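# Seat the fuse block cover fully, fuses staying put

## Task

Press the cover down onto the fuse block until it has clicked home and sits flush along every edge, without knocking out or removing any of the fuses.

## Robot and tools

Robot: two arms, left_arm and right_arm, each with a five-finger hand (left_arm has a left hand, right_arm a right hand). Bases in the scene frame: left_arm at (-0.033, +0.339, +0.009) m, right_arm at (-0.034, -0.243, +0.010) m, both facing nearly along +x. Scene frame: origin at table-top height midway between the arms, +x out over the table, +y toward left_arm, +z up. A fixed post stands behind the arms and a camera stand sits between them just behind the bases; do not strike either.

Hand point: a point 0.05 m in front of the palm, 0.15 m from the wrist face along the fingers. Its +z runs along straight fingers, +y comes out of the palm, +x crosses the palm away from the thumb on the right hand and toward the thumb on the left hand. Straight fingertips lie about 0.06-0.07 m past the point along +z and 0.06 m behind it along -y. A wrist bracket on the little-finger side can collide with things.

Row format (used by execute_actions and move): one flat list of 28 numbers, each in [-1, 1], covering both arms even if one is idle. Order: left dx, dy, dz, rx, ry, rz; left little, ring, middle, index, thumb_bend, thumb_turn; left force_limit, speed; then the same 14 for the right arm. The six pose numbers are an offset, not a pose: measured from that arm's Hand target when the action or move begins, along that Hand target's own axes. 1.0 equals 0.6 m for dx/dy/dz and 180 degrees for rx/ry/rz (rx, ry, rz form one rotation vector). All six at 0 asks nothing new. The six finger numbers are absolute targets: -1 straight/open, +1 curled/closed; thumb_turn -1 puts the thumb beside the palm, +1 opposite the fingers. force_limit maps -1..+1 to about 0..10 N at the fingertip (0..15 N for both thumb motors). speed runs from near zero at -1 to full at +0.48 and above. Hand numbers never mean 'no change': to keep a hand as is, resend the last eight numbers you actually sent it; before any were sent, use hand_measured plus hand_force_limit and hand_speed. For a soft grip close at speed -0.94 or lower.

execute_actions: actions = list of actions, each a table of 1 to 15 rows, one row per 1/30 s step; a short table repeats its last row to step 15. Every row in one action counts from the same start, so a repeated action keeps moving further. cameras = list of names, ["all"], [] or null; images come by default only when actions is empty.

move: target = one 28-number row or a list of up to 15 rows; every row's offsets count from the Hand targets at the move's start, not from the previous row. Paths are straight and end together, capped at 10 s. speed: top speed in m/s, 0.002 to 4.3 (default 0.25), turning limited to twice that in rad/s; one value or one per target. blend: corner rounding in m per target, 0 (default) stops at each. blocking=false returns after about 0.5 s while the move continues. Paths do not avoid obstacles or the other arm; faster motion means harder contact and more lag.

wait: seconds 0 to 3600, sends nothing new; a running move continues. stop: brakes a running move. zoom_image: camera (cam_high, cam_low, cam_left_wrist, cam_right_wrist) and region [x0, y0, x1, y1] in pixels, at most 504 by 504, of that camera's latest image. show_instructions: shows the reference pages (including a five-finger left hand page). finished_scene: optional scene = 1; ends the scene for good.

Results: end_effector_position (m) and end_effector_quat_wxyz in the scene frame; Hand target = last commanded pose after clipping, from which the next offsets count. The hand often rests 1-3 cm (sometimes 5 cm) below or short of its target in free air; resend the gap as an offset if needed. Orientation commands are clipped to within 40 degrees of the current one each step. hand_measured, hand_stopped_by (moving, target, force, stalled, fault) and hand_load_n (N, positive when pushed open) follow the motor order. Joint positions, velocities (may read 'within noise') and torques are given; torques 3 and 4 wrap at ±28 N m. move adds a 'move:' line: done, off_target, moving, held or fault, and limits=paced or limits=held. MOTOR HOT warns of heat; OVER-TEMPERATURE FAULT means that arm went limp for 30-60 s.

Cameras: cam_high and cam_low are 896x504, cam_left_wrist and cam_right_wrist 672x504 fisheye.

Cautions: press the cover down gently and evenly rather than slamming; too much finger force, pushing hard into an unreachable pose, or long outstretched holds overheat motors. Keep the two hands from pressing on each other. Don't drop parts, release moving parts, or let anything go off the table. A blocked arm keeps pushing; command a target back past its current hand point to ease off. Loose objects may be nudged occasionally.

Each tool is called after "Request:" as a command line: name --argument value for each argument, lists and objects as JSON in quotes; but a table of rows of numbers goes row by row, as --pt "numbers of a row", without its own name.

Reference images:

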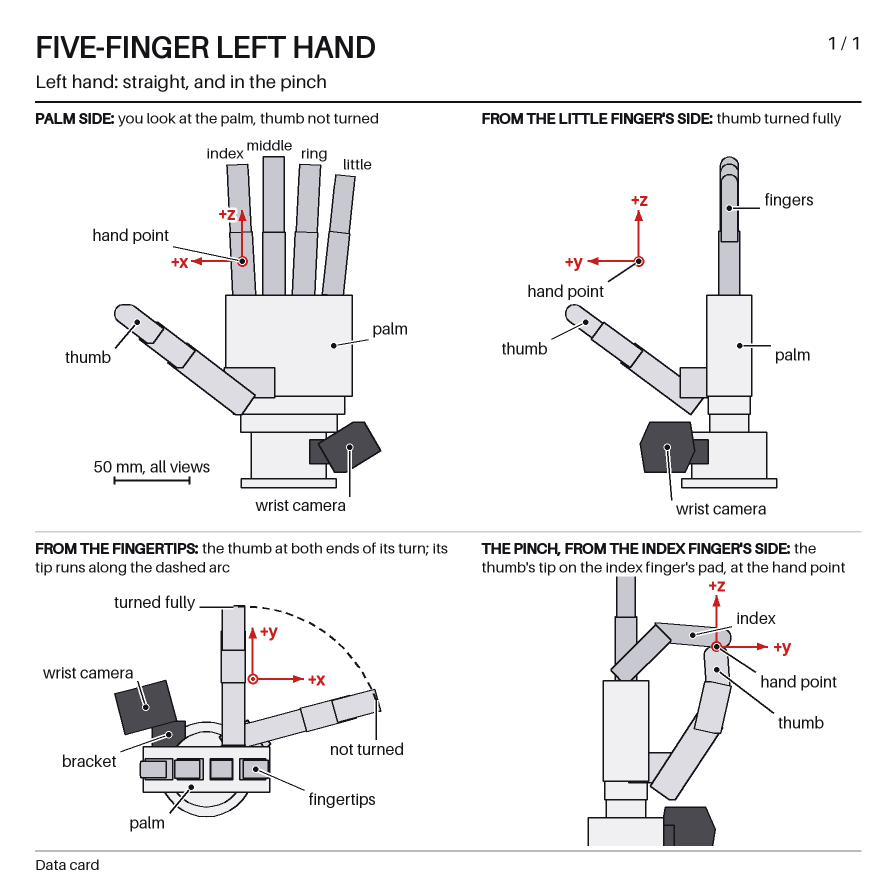

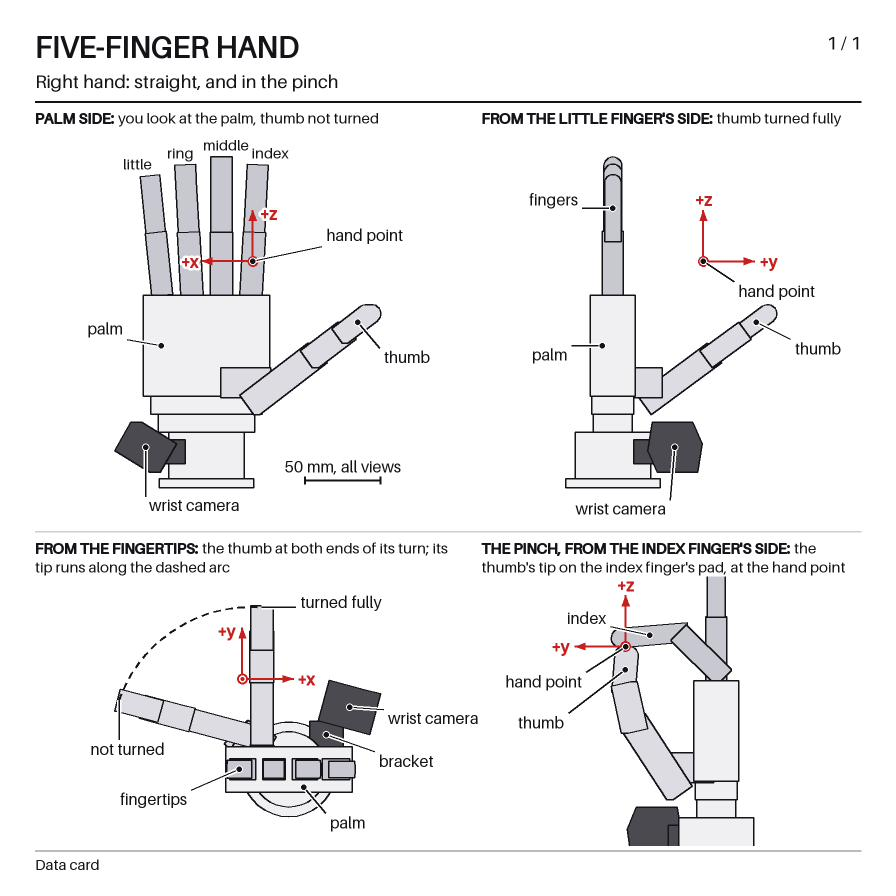

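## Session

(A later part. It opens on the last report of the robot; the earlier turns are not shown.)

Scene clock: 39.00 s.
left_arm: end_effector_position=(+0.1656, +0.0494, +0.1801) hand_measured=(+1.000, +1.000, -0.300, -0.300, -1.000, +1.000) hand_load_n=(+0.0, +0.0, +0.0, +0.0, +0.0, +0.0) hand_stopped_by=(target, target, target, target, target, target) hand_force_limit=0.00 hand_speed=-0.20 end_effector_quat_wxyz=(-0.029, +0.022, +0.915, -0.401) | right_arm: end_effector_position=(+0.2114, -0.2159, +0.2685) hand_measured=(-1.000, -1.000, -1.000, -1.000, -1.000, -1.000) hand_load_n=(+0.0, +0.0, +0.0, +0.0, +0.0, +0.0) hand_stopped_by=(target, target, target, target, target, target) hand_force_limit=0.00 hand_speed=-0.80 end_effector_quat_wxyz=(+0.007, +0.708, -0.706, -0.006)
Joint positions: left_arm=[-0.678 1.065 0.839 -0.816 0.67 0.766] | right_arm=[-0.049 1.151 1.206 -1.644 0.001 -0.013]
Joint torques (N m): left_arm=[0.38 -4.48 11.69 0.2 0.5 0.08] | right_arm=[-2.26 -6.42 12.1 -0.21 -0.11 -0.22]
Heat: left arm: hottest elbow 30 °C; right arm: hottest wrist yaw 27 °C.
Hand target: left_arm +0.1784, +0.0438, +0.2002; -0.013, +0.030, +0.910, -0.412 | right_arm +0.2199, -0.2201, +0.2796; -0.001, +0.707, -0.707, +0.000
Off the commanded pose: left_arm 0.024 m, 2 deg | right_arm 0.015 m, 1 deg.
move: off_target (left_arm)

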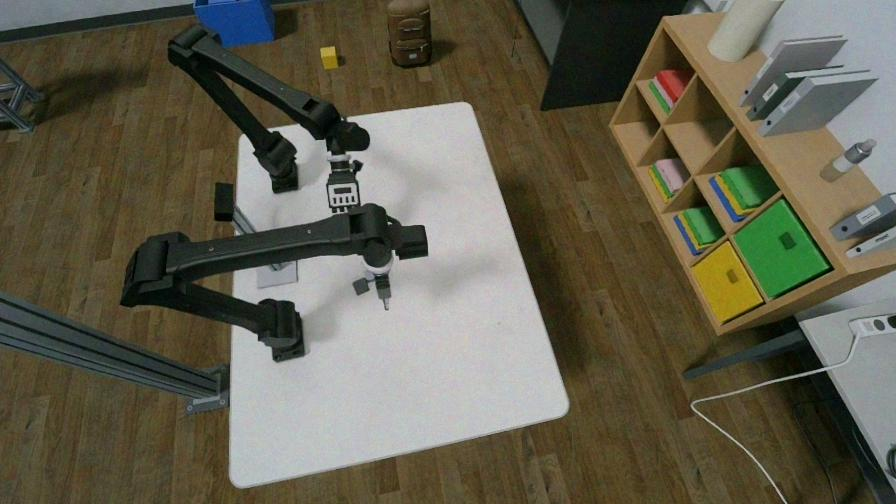

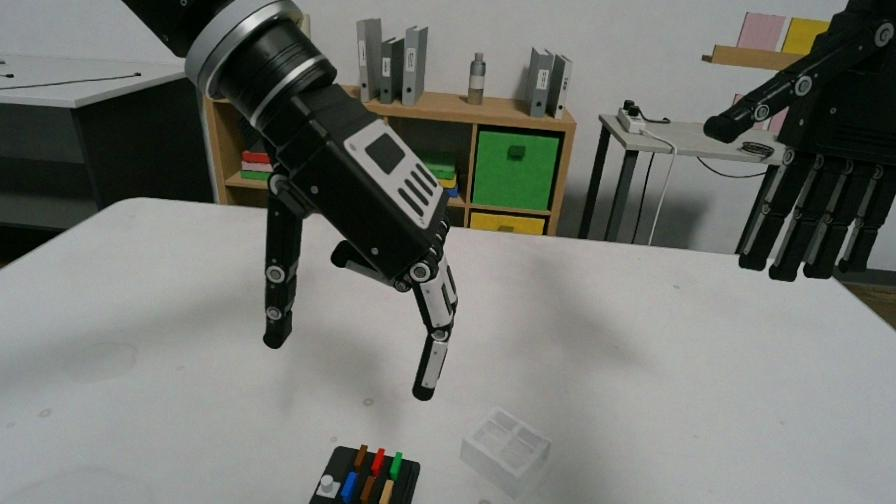

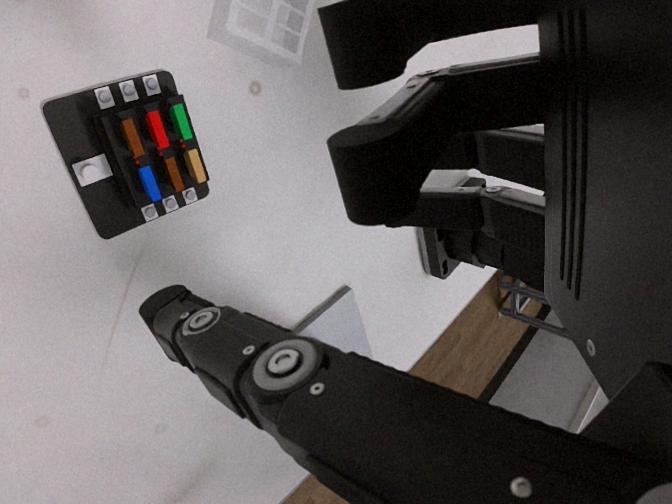

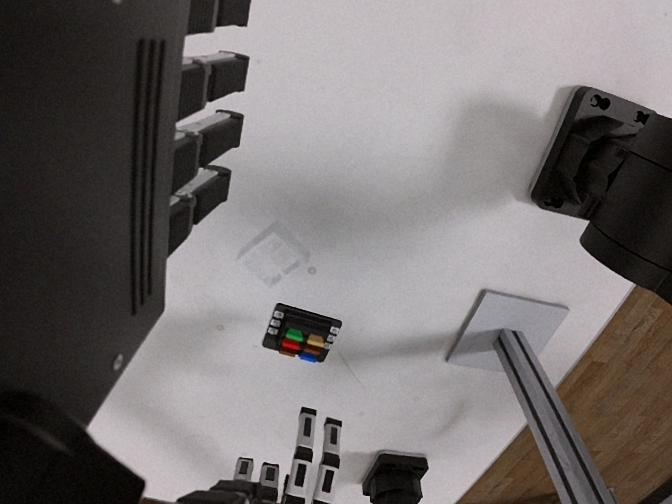

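Request:
move --target '[-0.152,0.0238,0.2763,0,-0.2438,-0.2141,-1,-1,-0.2,-0.2,-1,1,0,-0.2,0,0,0,0,0,0,-1,-1,-1,-1,-1,-1,0,-0.8]' --speed 0.2 --cameras '["cam_low","cam_left_wrist","cam_right_wrist"]'

Scene clock: 46.83 s.
left_arm: end_effector_position=(+0.2527, -0.0559, +0.0669) hand_measured=(-1.000, -1.000, -0.200, -0.200, -1.000, +1.000) hand_load_n=(+0.0, +0.0, +0.0, +0.0, +0.0, +0.0) hand_stopped_by=(target, target, target, target, target, target) hand_force_limit=0.00 hand_speed=-0.20 end_effector_quat_wxyz=(+0.189, -0.418, +0.818, -0.347) | right_arm: end_effector_position=(+0.2114, -0.2159, +0.2685) hand_measured=(-1.000, -1.000, -1.000, -1.000, -1.000, -1.000) hand_load_n=(+0.0, +0.5, +0.0, +0.0, +0.0, +0.0) hand_stopped_by=(target, target, target, target, target, target) hand_force_limit=0.00 hand_speed=-0.80 end_effector_quat_wxyz=(+0.007, +0.708, -0.706, -0.006)
Joint positions: left_arm=[-0.973 1.401 0.764 -0.154 -0.259 -0.226] | right_arm=[-0.049 1.151 1.206 -1.644 0.001 -0.013]
Joint torques (N m): left_arm=[-1.26 -7.12 10.39 1.92 -0.41 -0.17] | right_arm=[-2.2 -6.42 12.11 -0.08 -0.13 -0.22]
Heat: left arm: hottest elbow 31 °C; right arm: hottest wrist yaw 27 °C.
Hand target: left_arm +0.2621, -0.0770, +0.0803; +0.190, -0.418, +0.809, -0.367 | right_arm +0.2199, -0.2201, +0.2796; -0.001, +0.707, -0.707, +0.000
Off the commanded pose: left_arm 0.027 m, 2 deg | right_arm 0.015 m, 1 deg.
move: off_target (left_arm)

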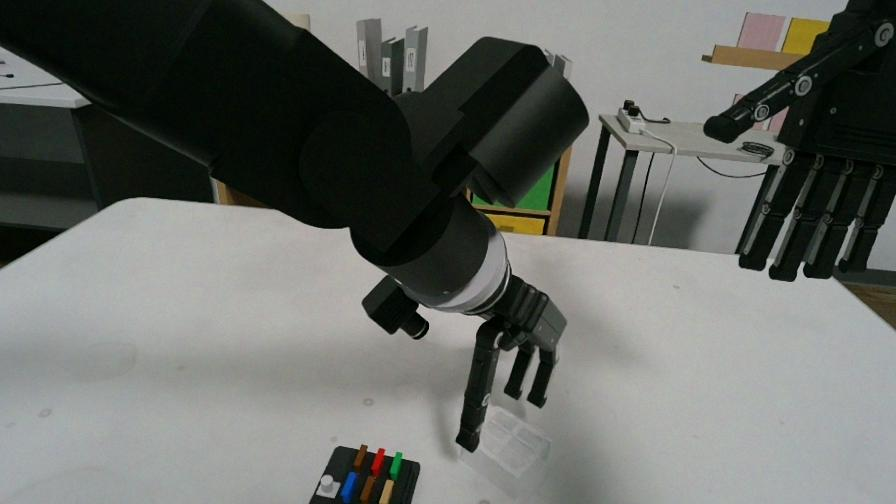

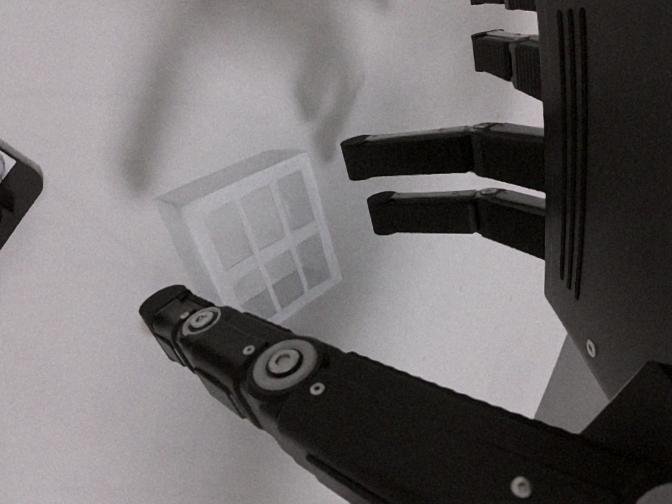

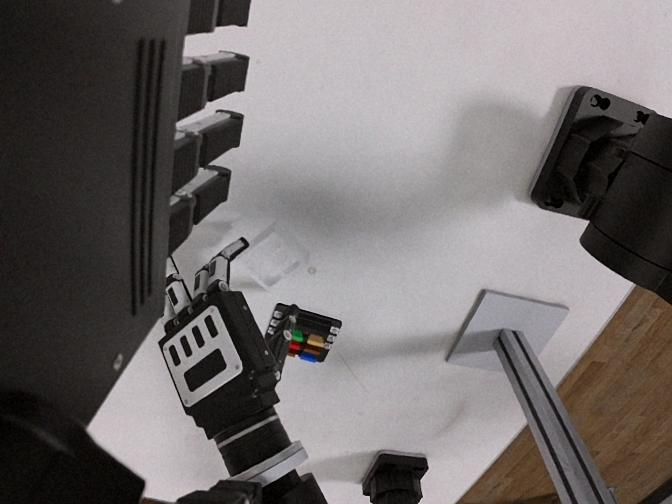

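Request:
zoom_image --camera "cam_left_wrist" --region '[130, 120, 430, 340]'

Request:
zoom_image --camera "cam_low" --region '[420, 340, 600, 504]'

Scaled by 1.680 from the camera's image (finer frame: 960x720).

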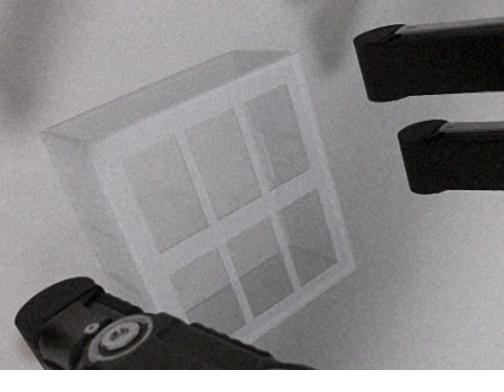

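Scaled by 2.800 from the camera's image (finer frame: 1280x720).

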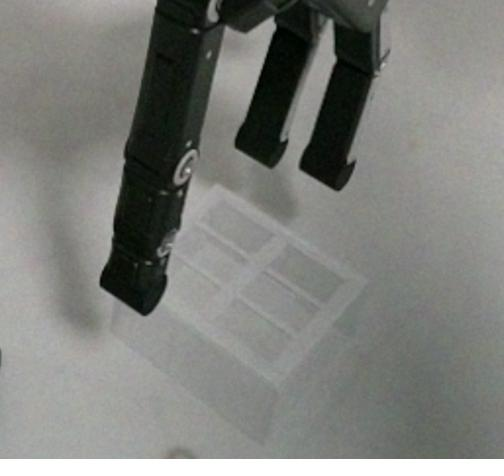

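Request:
move --target '[0.0136,-0.0064,0.0072,0,0,0,-1,-1,-0.2,-0.2,-1,1,0,-0.2,0,0,0,0,0,0,-1,-1,-1,-1,-1,-1,0,-0.8]' --speed 0.1 --cameras '["cam_low","cam_left_wrist"]'

Scene clock: 49.50 s.
left_arm: end_effector_position=(+0.2536, -0.0673, +0.0697) hand_measured=(-1.000, -1.000, -0.200, -0.200, -1.000, +1.000) hand_load_n=(+0.0, +0.0, +0.0, +0.0, +0.0, +0.0) hand_stopped_by=(target, target, target, target, target, target) hand_force_limit=0.00 hand_speed=-0.20 end_effector_quat_wxyz=(+0.190, -0.417, +0.817, -0.351) | right_arm: end_effector_position=(+0.2114, -0.2159, +0.2685) hand_measured=(-1.000, -1.000, -1.000, -1.000, -1.000, -1.000) hand_load_n=(+0.0, +0.0, +0.0, +0.0, +0.0, +0.0) hand_stopped_by=(target, target, target, target, target, target) hand_force_limit=0.00 hand_speed=-0.80 end_effector_quat_wxyz=(+0.007, +0.708, -0.706, -0.006)
Joint positions: left_arm=[-0.988 1.419 0.788 -0.154 -0.269 -0.236] | right_arm=[-0.049 1.151 1.206 -1.644 0.001 -0.013]
Joint torques (N m): left_arm=[-0.73 -7.3 10.35 1.68 -0.39 -0.17] | right_arm=[-2.49 -6.53 12.21 -0.14 -0.13 -0.21]
Heat: left arm: hottest elbow 31 °C; right arm: hottest wrist yaw 27 °C.
Hand target: left_arm +0.2622, -0.0870, +0.0803; +0.190, -0.419, +0.809, -0.367 | right_arm +0.2199, -0.2201, +0.2796; -0.001, +0.707, -0.707, +0.000
Off the commanded pose: left_arm 0.024 m, 2 deg | right_arm 0.015 m, 1 deg.
move: off_target (left_arm)

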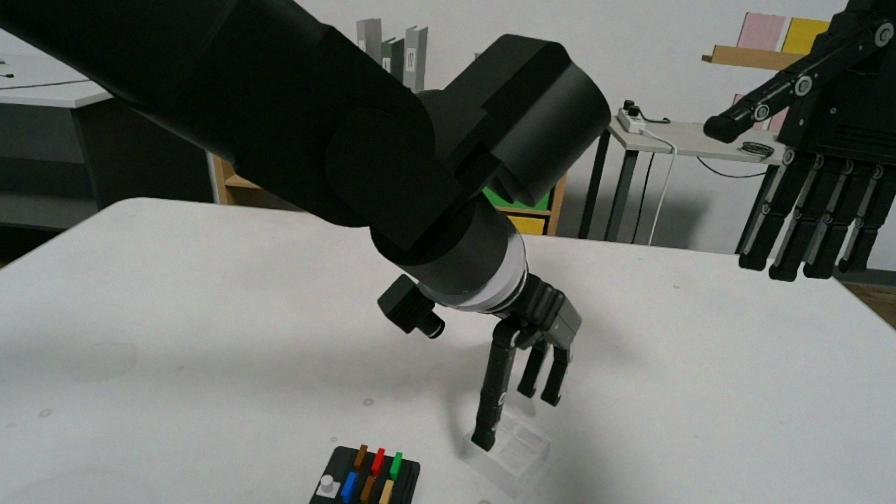

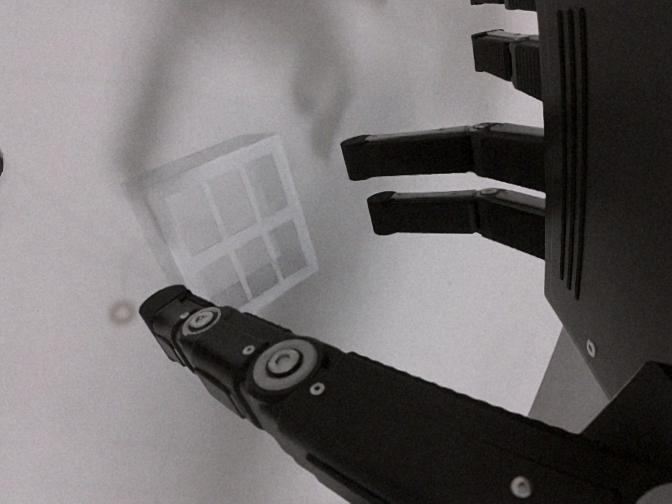

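Request:
zoom_image --camera "cam_left_wrist" --region '[100, 110, 400, 330]'

Scaled by 1.680 from the camera's image (finer frame: 960x720).

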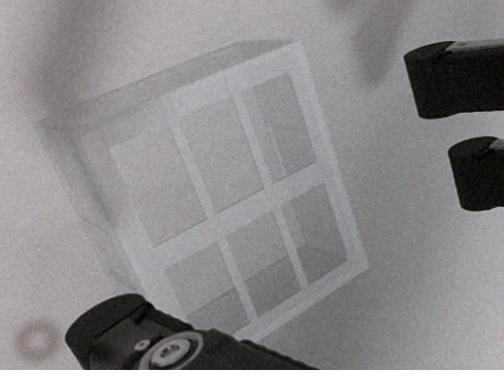

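Request:
move --target '[0.0002,-0.0005,0.0105,0,0.0071,0.0062,-1,-1,-0.2,-0.2,-1,1,0,-0.2,0,0,0,0,0,0,-1,-1,-1,-1,-1,-1,0,-0.8]' --speed 0.06 --cameras '["cam_low","cam_left_wrist"]'

Scene clock: 52.30 s.
left_arm: end_effector_position=(+0.2526, -0.0730, +0.0651) hand_measured=(-1.000, -1.000, -0.200, -0.200, -1.000, +1.000) hand_load_n=(+0.0, +0.0, -0.5, +0.0, +0.0, +0.0) hand_stopped_by=(target, target, target, target, target, target) hand_force_limit=0.00 hand_speed=-0.20 end_effector_quat_wxyz=(+0.181, -0.412, +0.820, -0.353) | right_arm: end_effector_position=(+0.2114, -0.2159, +0.2685) hand_measured=(-1.000, -1.000, -1.000, -1.000, -1.000, -1.000) hand_load_n=(+0.0, +0.0, +0.0, +0.0, +0.0, +0.0) hand_stopped_by=(target, target, target, target, target, target) hand_force_limit=0.00 hand_speed=-0.80 end_effector_quat_wxyz=(+0.007, +0.708, -0.706, -0.006)
Joint positions: left_arm=[-0.988 1.437 0.792 -0.139 -0.248 -0.231] | right_arm=[-0.049 1.151 1.206 -1.644 0.001 -0.013]
Joint torques (N m): left_arm=[0.09 -7.53 10.39 1.84 -0.08 0.05] | right_arm=[-2.49 -6.53 12.05 -0.18 -0.11 -0.23]
Heat: left arm: hottest elbow 32 °C; right arm: hottest wrist yaw 27 °C.
Hand target: left_arm +0.2662, -0.0898, +0.0764; +0.185, -0.407, +0.815, -0.369 | right_arm +0.2199, -0.2201, +0.2796; -0.001, +0.707, -0.707, +0.000
Off the commanded pose: left_arm 0.024 m, 2 deg | right_arm 0.015 m, 1 deg.
move: off_target (left_arm)

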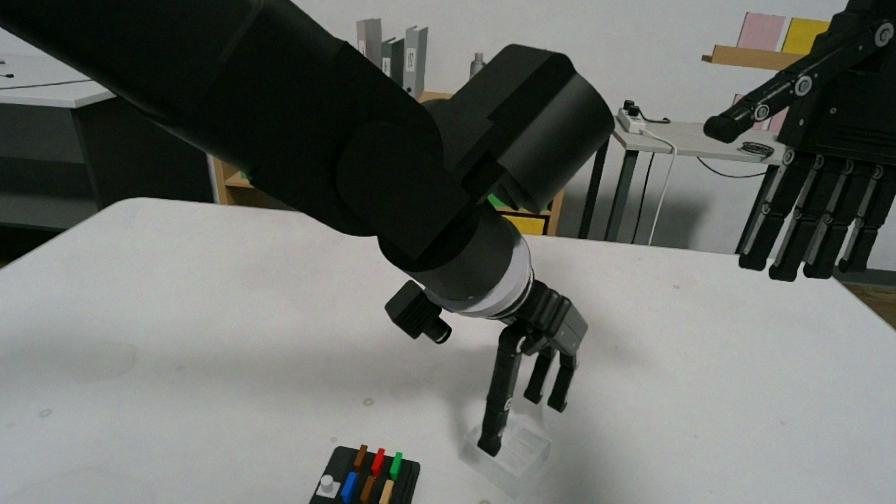

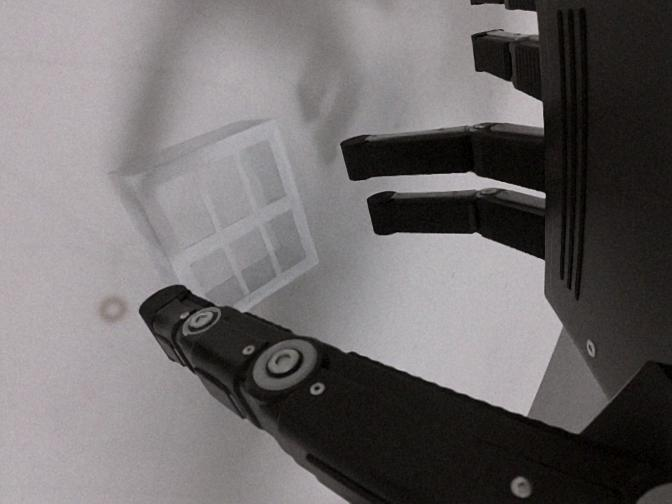

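Request:
zoom_image --camera "cam_left_wrist" --region '[100, 100, 340, 320]'

Scaled by 2.100 from the camera's image (finer frame: 960x720).

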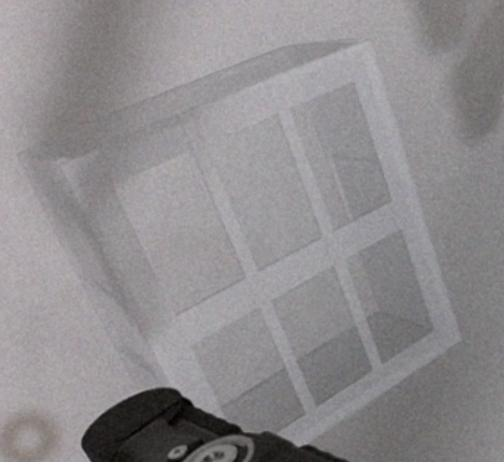

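Request:
move --target '[-0.014,0.0212,0.0213,0,0,0,-1,-1,-0.2,-0.2,-1,1,0,-0.2,0,0,0,0,0,0,-1,-1,-1,-1,-1,-1,0,-0.8]' --speed 0.06 --cameras '["cam_low","cam_left_wrist"]'

Request:
zoom_image --camera "cam_left_wrist" --region '[60, 80, 420, 360]'

Request:
zoom_image --camera "cam_low" --region '[420, 340, 600, 504]'

Scene clock: 54.30 s.
left_arm: end_effector_position=(+0.2635, -0.0786, +0.0585) hand_measured=(-1.000, -1.000, -0.200, -0.200, -1.000, +1.000) hand_load_n=(+0.0, +0.0, +0.0, +0.0, +0.0, +0.0) hand_stopped_by=(target, target, target, target, target, target) hand_force_limit=0.00 hand_speed=-0.20 end_effector_quat_wxyz=(+0.182, -0.409, +0.816, -0.365) | right_arm: end_effector_position=(+0.2114, -0.2159, +0.2685) hand_measured=(-1.000, -1.000, -1.000, -1.000, -1.000, -1.000) hand_load_n=(-0.5, +0.0, +0.0, +0.0, +0.0, +0.0) hand_stopped_by=(target, target, target, target, target, target) hand_force_limit=0.00 hand_speed=-0.80 end_effector_quat_wxyz=(+0.007, +0.708, -0.706, -0.006)
Joint positions: left_arm=[-0.972 1.471 0.793 -0.078 -0.232 -0.216] | right_arm=[-0.049 1.151 1.206 -1.644 0.001 -0.013]
Joint torques (N m): left_arm=[0.5 -7.59 8.42 2.03 -0.06 0.07] | right_arm=[-2.32 -6.42 12.11 -0.18 -0.11 -0.24]
Heat: left arm: hottest elbow 32 °C; right arm: hottest wrist yaw 27 °C.
Hand target: left_arm +0.2722, -0.0840, +0.0584; +0.184, -0.407, +0.815, -0.369 | right_arm +0.2199, -0.2201, +0.2796; -0.001, +0.707, -0.707, +0.000
Off the commanded pose: left_arm 0.010 m, 1 deg | right_arm 0.015 m, 1 deg.
move: done

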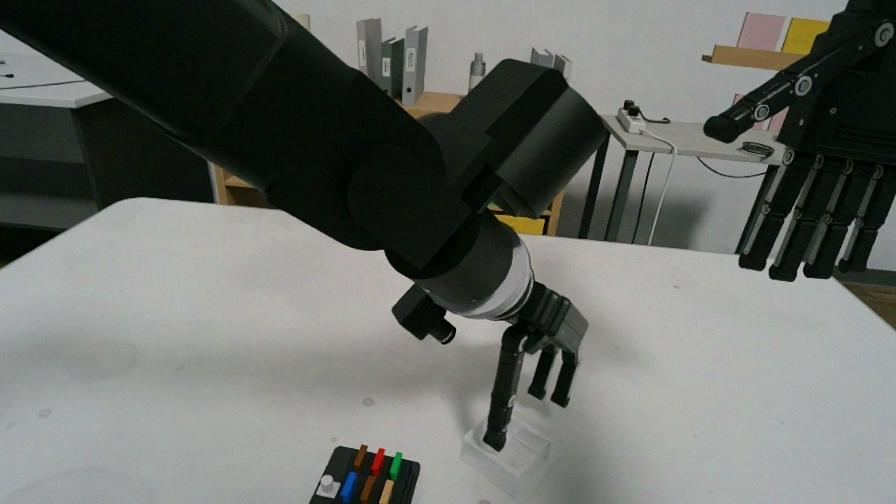

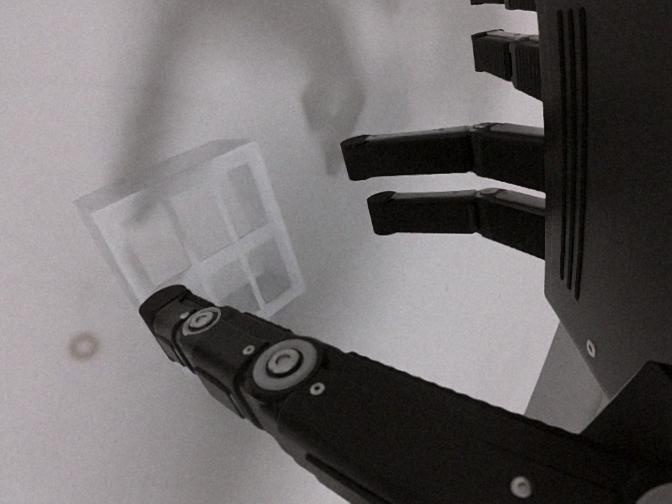

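Scaled by 1.400 from the camera's image (finer frame: 960x720).

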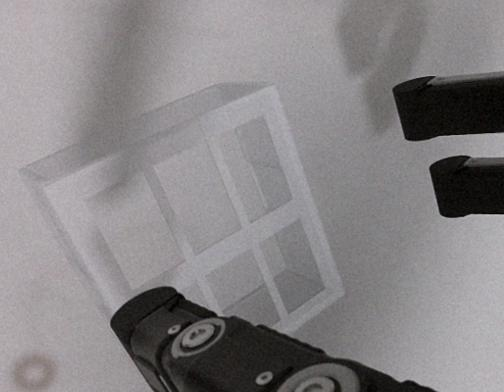

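Scaled by 2.800 from the camera's image (finer frame: 1280x720).

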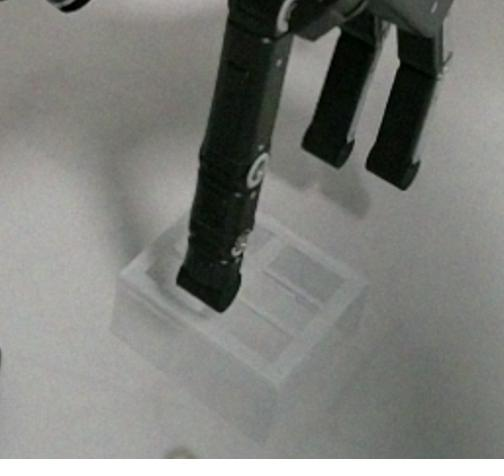

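Request:
move --target '[-0.0063,0.0167,-0.043,0,0,0,-1,-1,-0.5,-0.5,-1,1,0,-0.2,0,0,0,0,0,0,-1,-1,-1,-1,-1,-1,0,-0.8]' --speed 0.08 --cameras '["cam_low","cam_left_wrist"]'

Scene clock: 55.63 s.
left_arm: end_effector_position=(+0.2575, -0.0700, +0.0710) hand_measured=(-1.000, -1.000, -0.500, -0.500, -1.000, +1.000) hand_load_n=(+0.0, +0.0, +0.0, +0.0, +0.0, +0.0) hand_stopped_by=(target, target, target, target, target, target) hand_force_limit=0.00 hand_speed=-0.20 end_effector_quat_wxyz=(+0.184, -0.408, +0.811, -0.376) | right_arm: end_effector_position=(+0.2114, -0.2159, +0.2685) hand_measured=(-1.000, -1.000, -1.000, -1.000, -1.000, -1.000) hand_load_n=(+0.0, +0.0, +0.0, +0.0, -0.5, +0.0) hand_stopped_by=(target, target, target, target, target, target) hand_force_limit=0.00 hand_speed=-0.80 end_effector_quat_wxyz=(+0.007, +0.708, -0.706, -0.006)
Joint positions: left_arm=[-0.972 1.414 0.76 -0.078 -0.232 -0.216] | right_arm=[-0.049 1.151 1.206 -1.644 0.001 -0.013]
Joint torques (N m): left_arm=[-0.73 -8.64 6.83 0.8 -0.36 -0.01] | right_arm=[-2.2 -6.42 12.07 -0.14 -0.11 -0.22]
Heat: left arm: hottest elbow 32 °C; right arm: hottest wrist yaw 27 °C.
Hand target: left_arm +0.2537, -0.0654, +0.0680; +0.184, -0.406, +0.815, -0.370 | right_arm +0.2199, -0.2201, +0.2796; -0.001, +0.707, -0.707, +0.000
Off the commanded pose: left_arm 0.007 m, 1 deg | right_arm 0.015 m, 1 deg.
move: done

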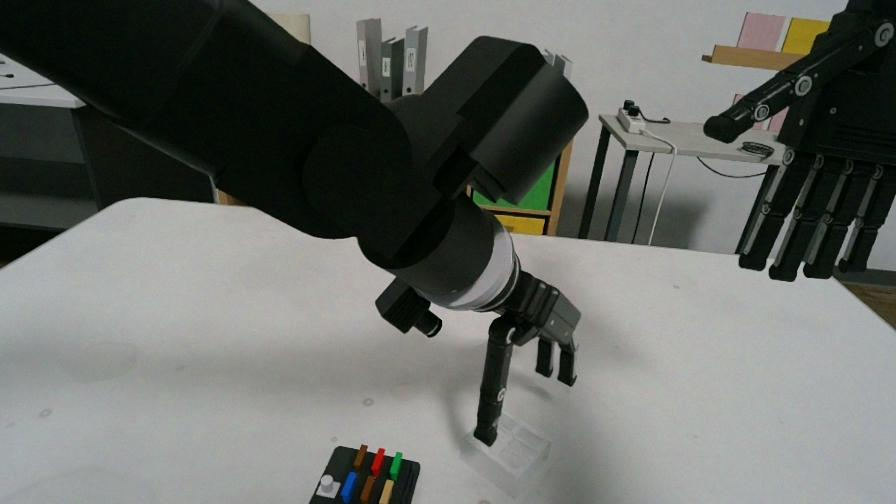

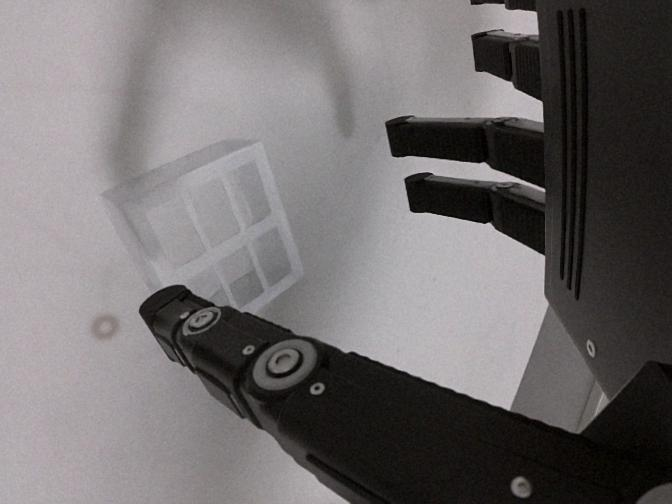

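Request:
move --target '[-0.0012,0.018,-0.0205,0,0,0,-1,-1,-0.5,-0.5,-1,1,0,-0.2,0,0,0,0,0,0,-1,-1,-1,-1,-1,-1,0,-0.8]' --speed 0.08 --cameras '["cam_low","cam_left_wrist"]'

Request:
zoom_image --camera "cam_left_wrist" --region '[60, 80, 420, 360]'

Scene clock: 58.13 s.
left_arm: end_effector_position=(+0.2474, -0.0568, +0.0692) hand_measured=(-1.000, -1.000, -0.500, -0.500, -1.000, +1.000) hand_load_n=(+0.0, +0.0, +0.0, +0.0, +0.0, +0.0) hand_stopped_by=(target, target, target, target, target, target) hand_force_limit=0.00 hand_speed=-0.20 end_effector_quat_wxyz=(+0.186, -0.408, +0.812, -0.373) | right_arm: end_effector_position=(+0.2114, -0.2159, +0.2685) hand_measured=(-1.000, -1.000, -1.000, -1.000, -1.000, -1.000) hand_load_n=(+0.0, +0.0, +0.0, +0.0, +0.0, +0.0) hand_stopped_by=(target, target, target, target, target, target) hand_force_limit=0.00 hand_speed=-0.80 end_effector_quat_wxyz=(+0.007, +0.708, -0.706, -0.006)
Joint positions: left_arm=[-0.977 1.376 0.719 -0.079 -0.241 -0.216] | right_arm=[-0.049 1.151 1.206 -1.644 0.001 -0.013]
Joint torques (N m): left_arm=[-1.08 -8.53 6.99 0.81 -0.37 -0.07] | right_arm=[-2.2 -6.53 12.18 -0.2 -0.1 -0.25]
Heat: left arm: hottest elbow 32 °C; right arm: hottest wrist yaw 27 °C.
Hand target: left_arm +0.2411, -0.0548, +0.0679; +0.185, -0.407, +0.815, -0.369 | right_arm +0.2199, -0.2201, +0.2796; -0.001, +0.707, -0.707, +0.000
Off the commanded pose: left_arm 0.007 m, 1 deg | right_arm 0.015 m, 1 deg.
move: done

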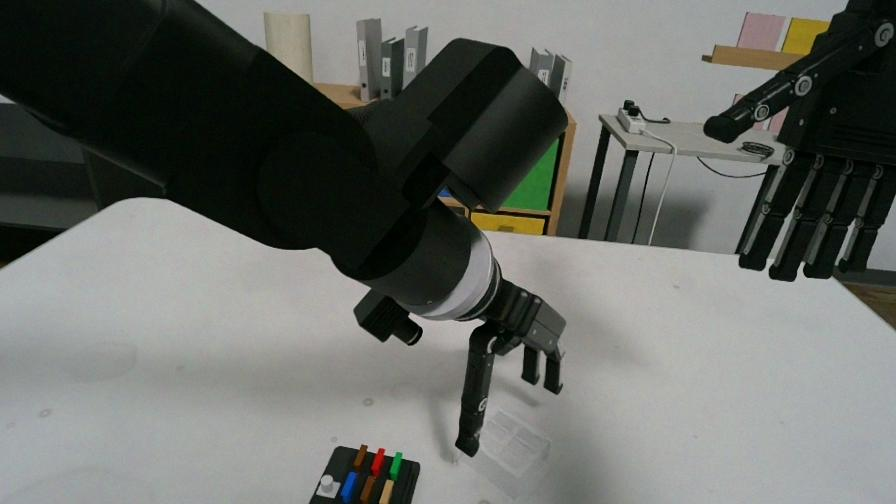

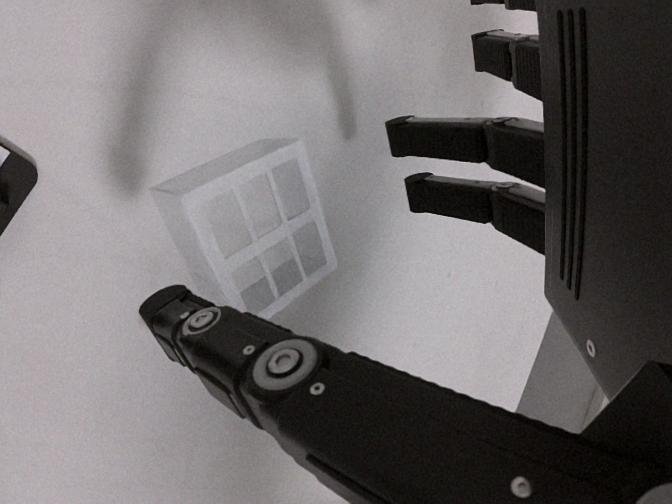

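Scaled by 1.400 from the camera's image (finer frame: 960x720).

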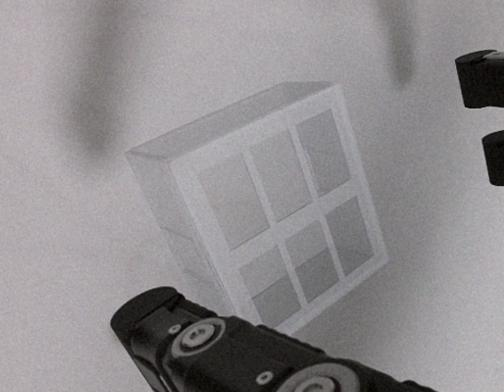

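Request:
move --target '[0,0.0426,0.0374,0,0,0,-1,-1,-0.5,-0.5,-1,1,0,-0.2,0,0,0,0,0,0,-1,-1,-1,-1,-1,-1,0,-0.8]' --speed 0.05 --cameras '["cam_low","cam_left_wrist"]'

Request:
zoom_image --camera "cam_left_wrist" --region '[60, 80, 420, 360]'

Request:
zoom_image --camera "cam_low" --region '[420, 340, 600, 504]'

Scene clock: 60.30 s.
left_arm: end_effector_position=(+0.2447, -0.0529, +0.0418) hand_measured=(-1.000, -1.000, -0.500, -0.500, -1.000, +1.000) hand_load_n=(-0.5, +0.0, +0.0, +0.0, +0.0, +0.0) hand_stopped_by=(target, target, target, target, target, target) hand_force_limit=0.00 hand_speed=-0.20 end_effector_quat_wxyz=(+0.186, -0.408, +0.813, -0.372) | right_arm: end_effector_position=(+0.2114, -0.2159, +0.2685) hand_measured=(-1.000, -1.000, -1.000, -1.000, -1.000, -1.000) hand_load_n=(+0.0, +0.0, +0.0, +0.0, +0.0, +0.0) hand_stopped_by=(target, target, target, target, target, target) hand_force_limit=0.00 hand_speed=-0.80 end_effector_quat_wxyz=(+0.007, +0.708, -0.706, -0.006)
Joint positions: left_arm=[-0.977 1.424 0.676 0.008 -0.241 -0.216] | right_arm=[-0.049 1.151 1.206 -1.644 0.001 -0.013]
Joint torques (N m): left_arm=[-0.73 -6.59 6.64 2 -0.37 -0.1] | right_arm=[-1.9 -6.42 12.1 -0.14 -0.11 -0.21]
Heat: left arm: hottest elbow 31 °C; right arm: hottest wrist yaw 27 °C.
Hand target: left_arm +0.2412, -0.0549, +0.0339; +0.185, -0.407, +0.815, -0.370 | right_arm +0.2199, -0.2201, +0.2796; -0.001, +0.707, -0.707, +0.000
Off the commanded pose: left_arm 0.009 m, 0 deg | right_arm 0.015 m, 1 deg.
move: done

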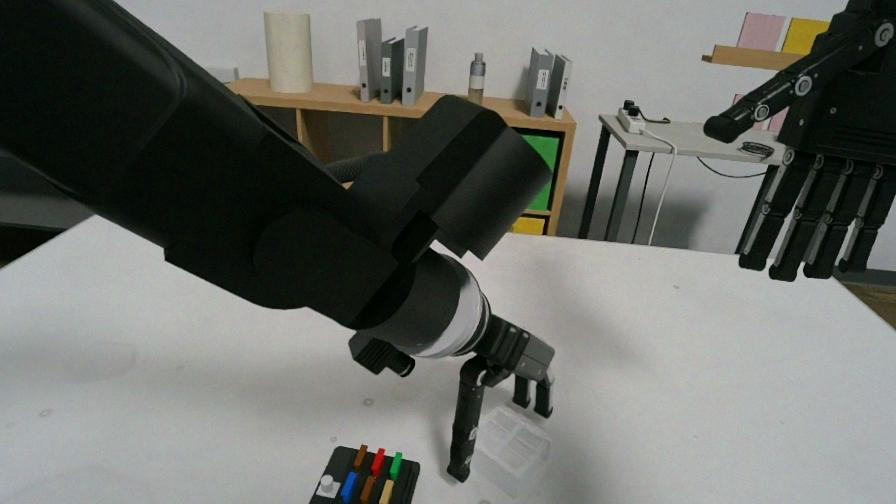

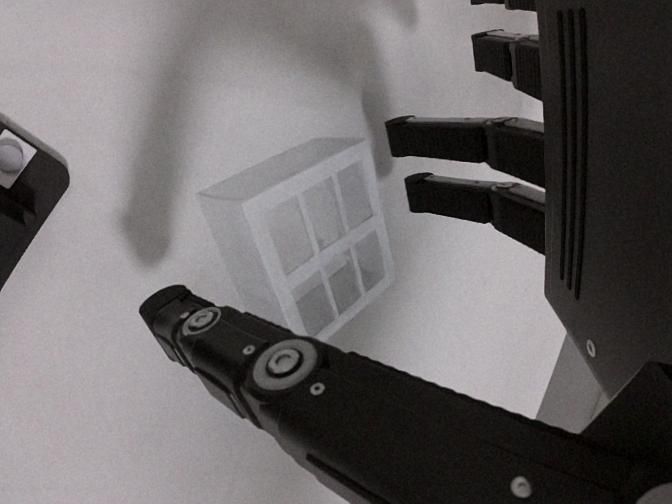

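Scaled by 1.400 from the camera's image (finer frame: 960x720).

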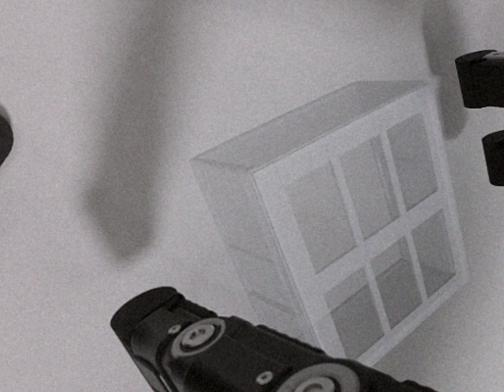

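Scaled by 2.800 from the camera's image (finer frame: 1280x720).

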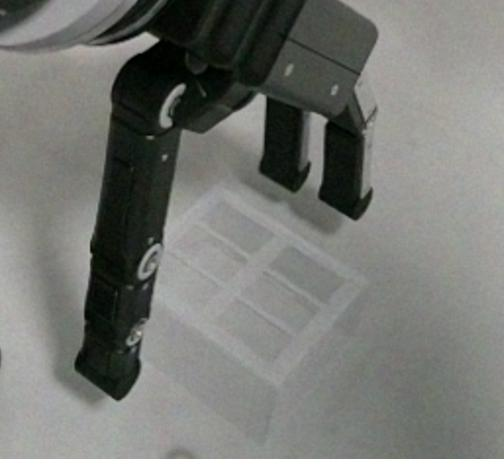

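Request:
move --target '[0.0103,-0.015,0.0277,0,0,0,-1,-1,-0.5,-0.5,-1,1,0,-0.2,0,0,0,0,0,0,-1,-1,-1,-1,-1,-1,0,-0.8]' --speed 0.04 --cameras '["cam_low","cam_left_wrist"]'

Request:
zoom_image --camera "cam_left_wrist" --region '[60, 80, 420, 360]'

Request:
zoom_image --camera "cam_low" --region '[420, 340, 600, 504]'

Scene clock: 62.07 s.
left_arm: end_effector_position=(+0.2473, -0.0560, +0.0299) hand_measured=(-1.000, -1.000, -0.500, -0.500, -1.000, +1.000) hand_load_n=(+0.0, +0.0, -1.0, +0.0, +0.0, +0.0) hand_stopped_by=(target, target, target, target, target, target) hand_force_limit=0.00 hand_speed=-0.20 end_effector_quat_wxyz=(+0.186, -0.409, +0.816, -0.364) | right_arm: end_effector_position=(+0.2114, -0.2159, +0.2685) hand_measured=(-1.000, -1.000, -1.000, -1.000, -1.000, -1.000) hand_load_n=(+0.5, +0.0, -0.5, +0.0, +0.0, +0.0) hand_stopped_by=(target, target, target, target, target, target) hand_force_limit=0.00 hand_speed=-0.80 end_effector_quat_wxyz=(+0.007, +0.708, -0.706, -0.006)
Joint positions: left_arm=[-0.978 1.465 0.687 0.022 -0.244 -0.216] | right_arm=[-0.049 1.151 1.206 -1.644 0.001 -0.013]
Joint torques (N m): left_arm=[-0.73 -6.24 8.99 1.76 -0.26 -0.09] | right_arm=[-2.49 -6.53 12.04 -0.13 -0.12 -0.22]
Heat: left arm: hottest elbow 31 °C; right arm: hottest wrist yaw 27 °C.
Hand target: left_arm +0.2521, -0.0709, +0.0297; +0.184, -0.407, +0.815, -0.369 | right_arm +0.2199, -0.2201, +0.2796; -0.001, +0.707, -0.707, +0.000
Off the commanded pose: left_arm 0.016 m, 1 deg | right_arm 0.015 m, 1 deg.
move: off_target (left_arm)

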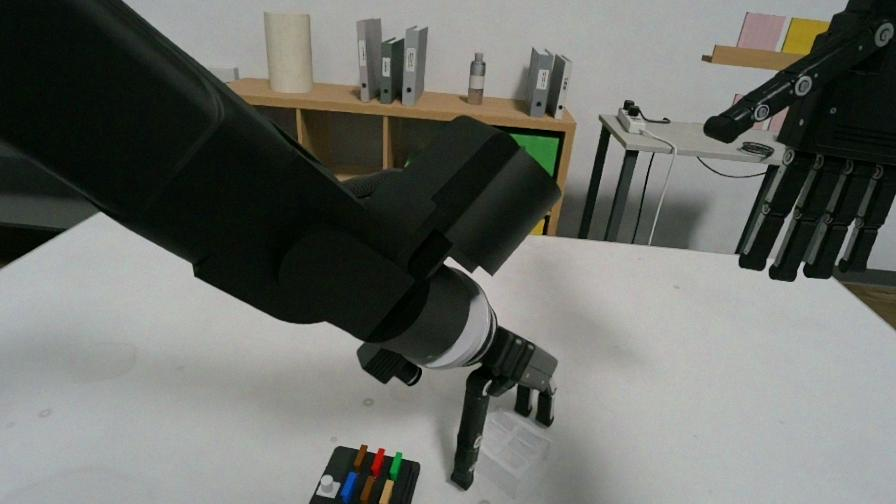

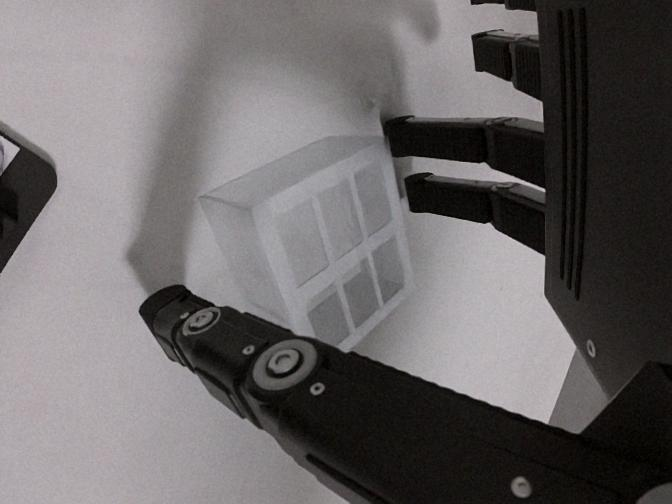

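Scaled by 1.400 from the camera's image (finer frame: 960x720).

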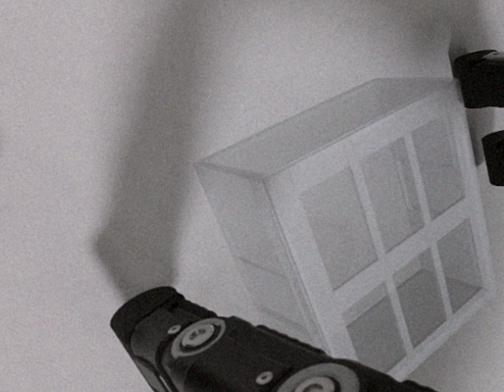

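Scaled by 2.800 from the camera's image (finer frame: 1280x720).

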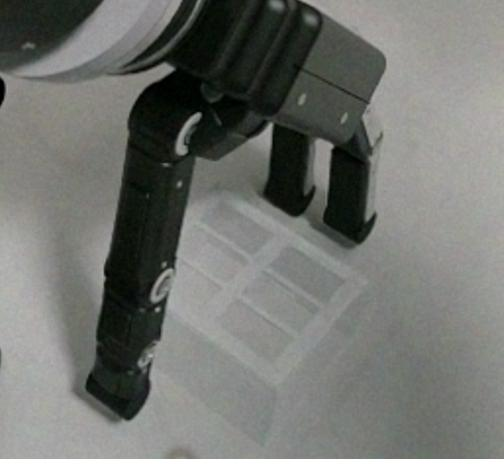

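Request:
move --target '[0.0043,-0.0245,0.008,0,0,0,-1,-1,-0.5,-0.5,-1,1,0,-0.2,0,0,0,0,0,0,-1,-1,-1,-1,-1,-1,0,-0.8]' --speed 0.04 --cameras '["cam_low","cam_left_wrist"]'

Request:
zoom_image --camera "cam_left_wrist" --region '[60, 80, 420, 360]'

Request:
zoom_image --camera "cam_low" --region '[420, 340, 600, 504]'

Scene clock: 63.33 s.
left_arm: end_effector_position=(+0.2556, -0.0680, +0.0336) hand_measured=(-1.000, -1.000, -0.500, -0.500, -1.000, +1.000) hand_load_n=(+0.0, +0.0, +0.0, +0.0, +0.0, +0.0) hand_stopped_by=(target, target, target, target, target, target) hand_force_limit=0.00 hand_speed=-0.20 end_effector_quat_wxyz=(+0.186, -0.408, +0.815, -0.367) | right_arm: end_effector_position=(+0.2114, -0.2159, +0.2685) hand_measured=(-1.000, -1.000, -1.000, -1.000, -1.000, -1.000) hand_load_n=(+0.0, +0.0, +0.0, +0.0, +0.0, +0.0) hand_stopped_by=(target, target, target, target, target, target) hand_force_limit=0.00 hand_speed=-0.80 end_effector_quat_wxyz=(+0.007, +0.708, -0.706, -0.006)
Joint positions: left_arm=[-0.978 1.49 0.724 0.017 -0.244 -0.216] | right_arm=[-0.049 1.151 1.206 -1.644 0.001 -0.013]
Joint torques (N m): left_arm=[-0.38 -7 9.37 0.79 -0.12 -0.05] | right_arm=[-2.14 -6.53 12.21 -0.12 -0.09 -0.22]
Heat: left arm: hottest elbow 31 °C; right arm: hottest wrist yaw 27 °C.
Hand target: left_arm +0.2612, -0.0809, +0.0375; +0.184, -0.407, +0.815, -0.369 | right_arm +0.2199, -0.2201, +0.2796; -0.001, +0.707, -0.707, +0.000
Off the commanded pose: left_arm 0.015 m, 0 deg | right_arm 0.015 m, 1 deg.
move: off_target (left_arm)

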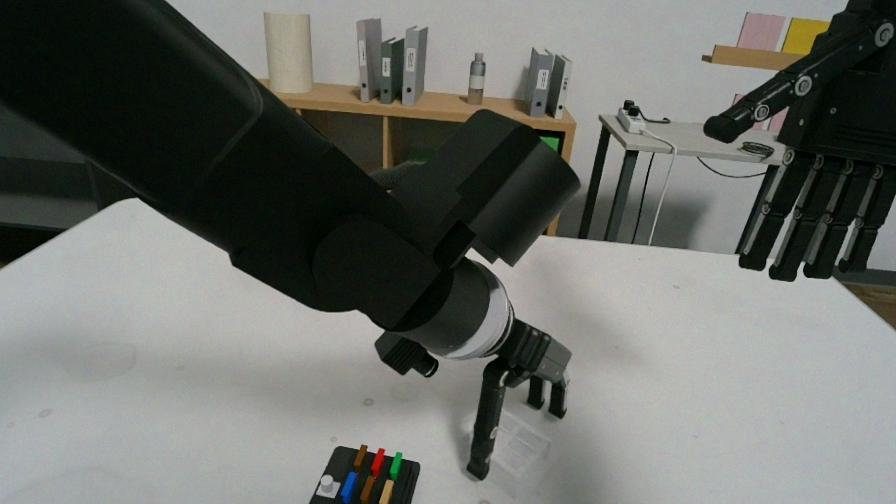

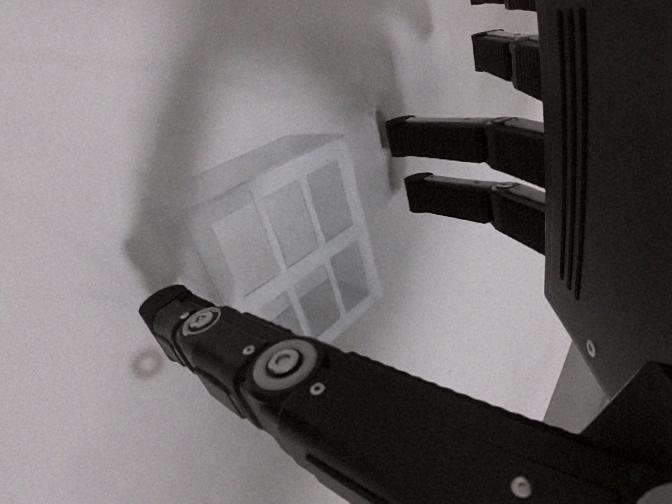

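Scaled by 1.400 from the camera's image (finer frame: 960x720).

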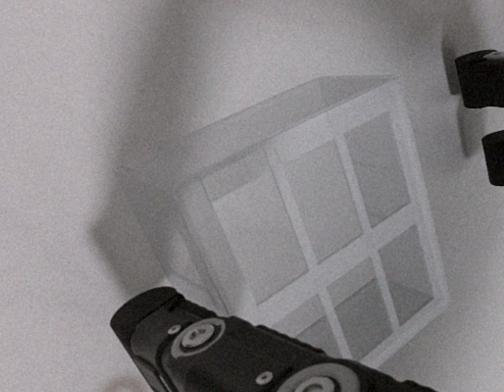

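Scaled by 2.800 from the camera's image (finer frame: 1280x720).

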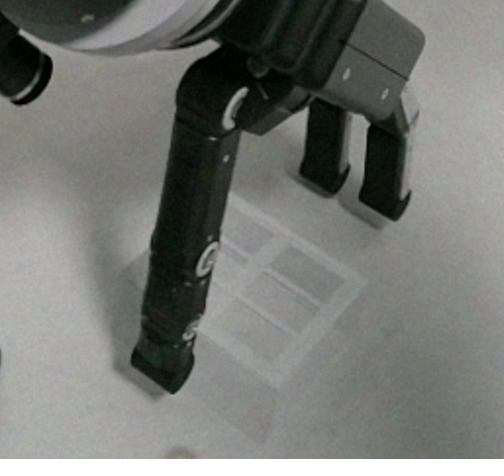

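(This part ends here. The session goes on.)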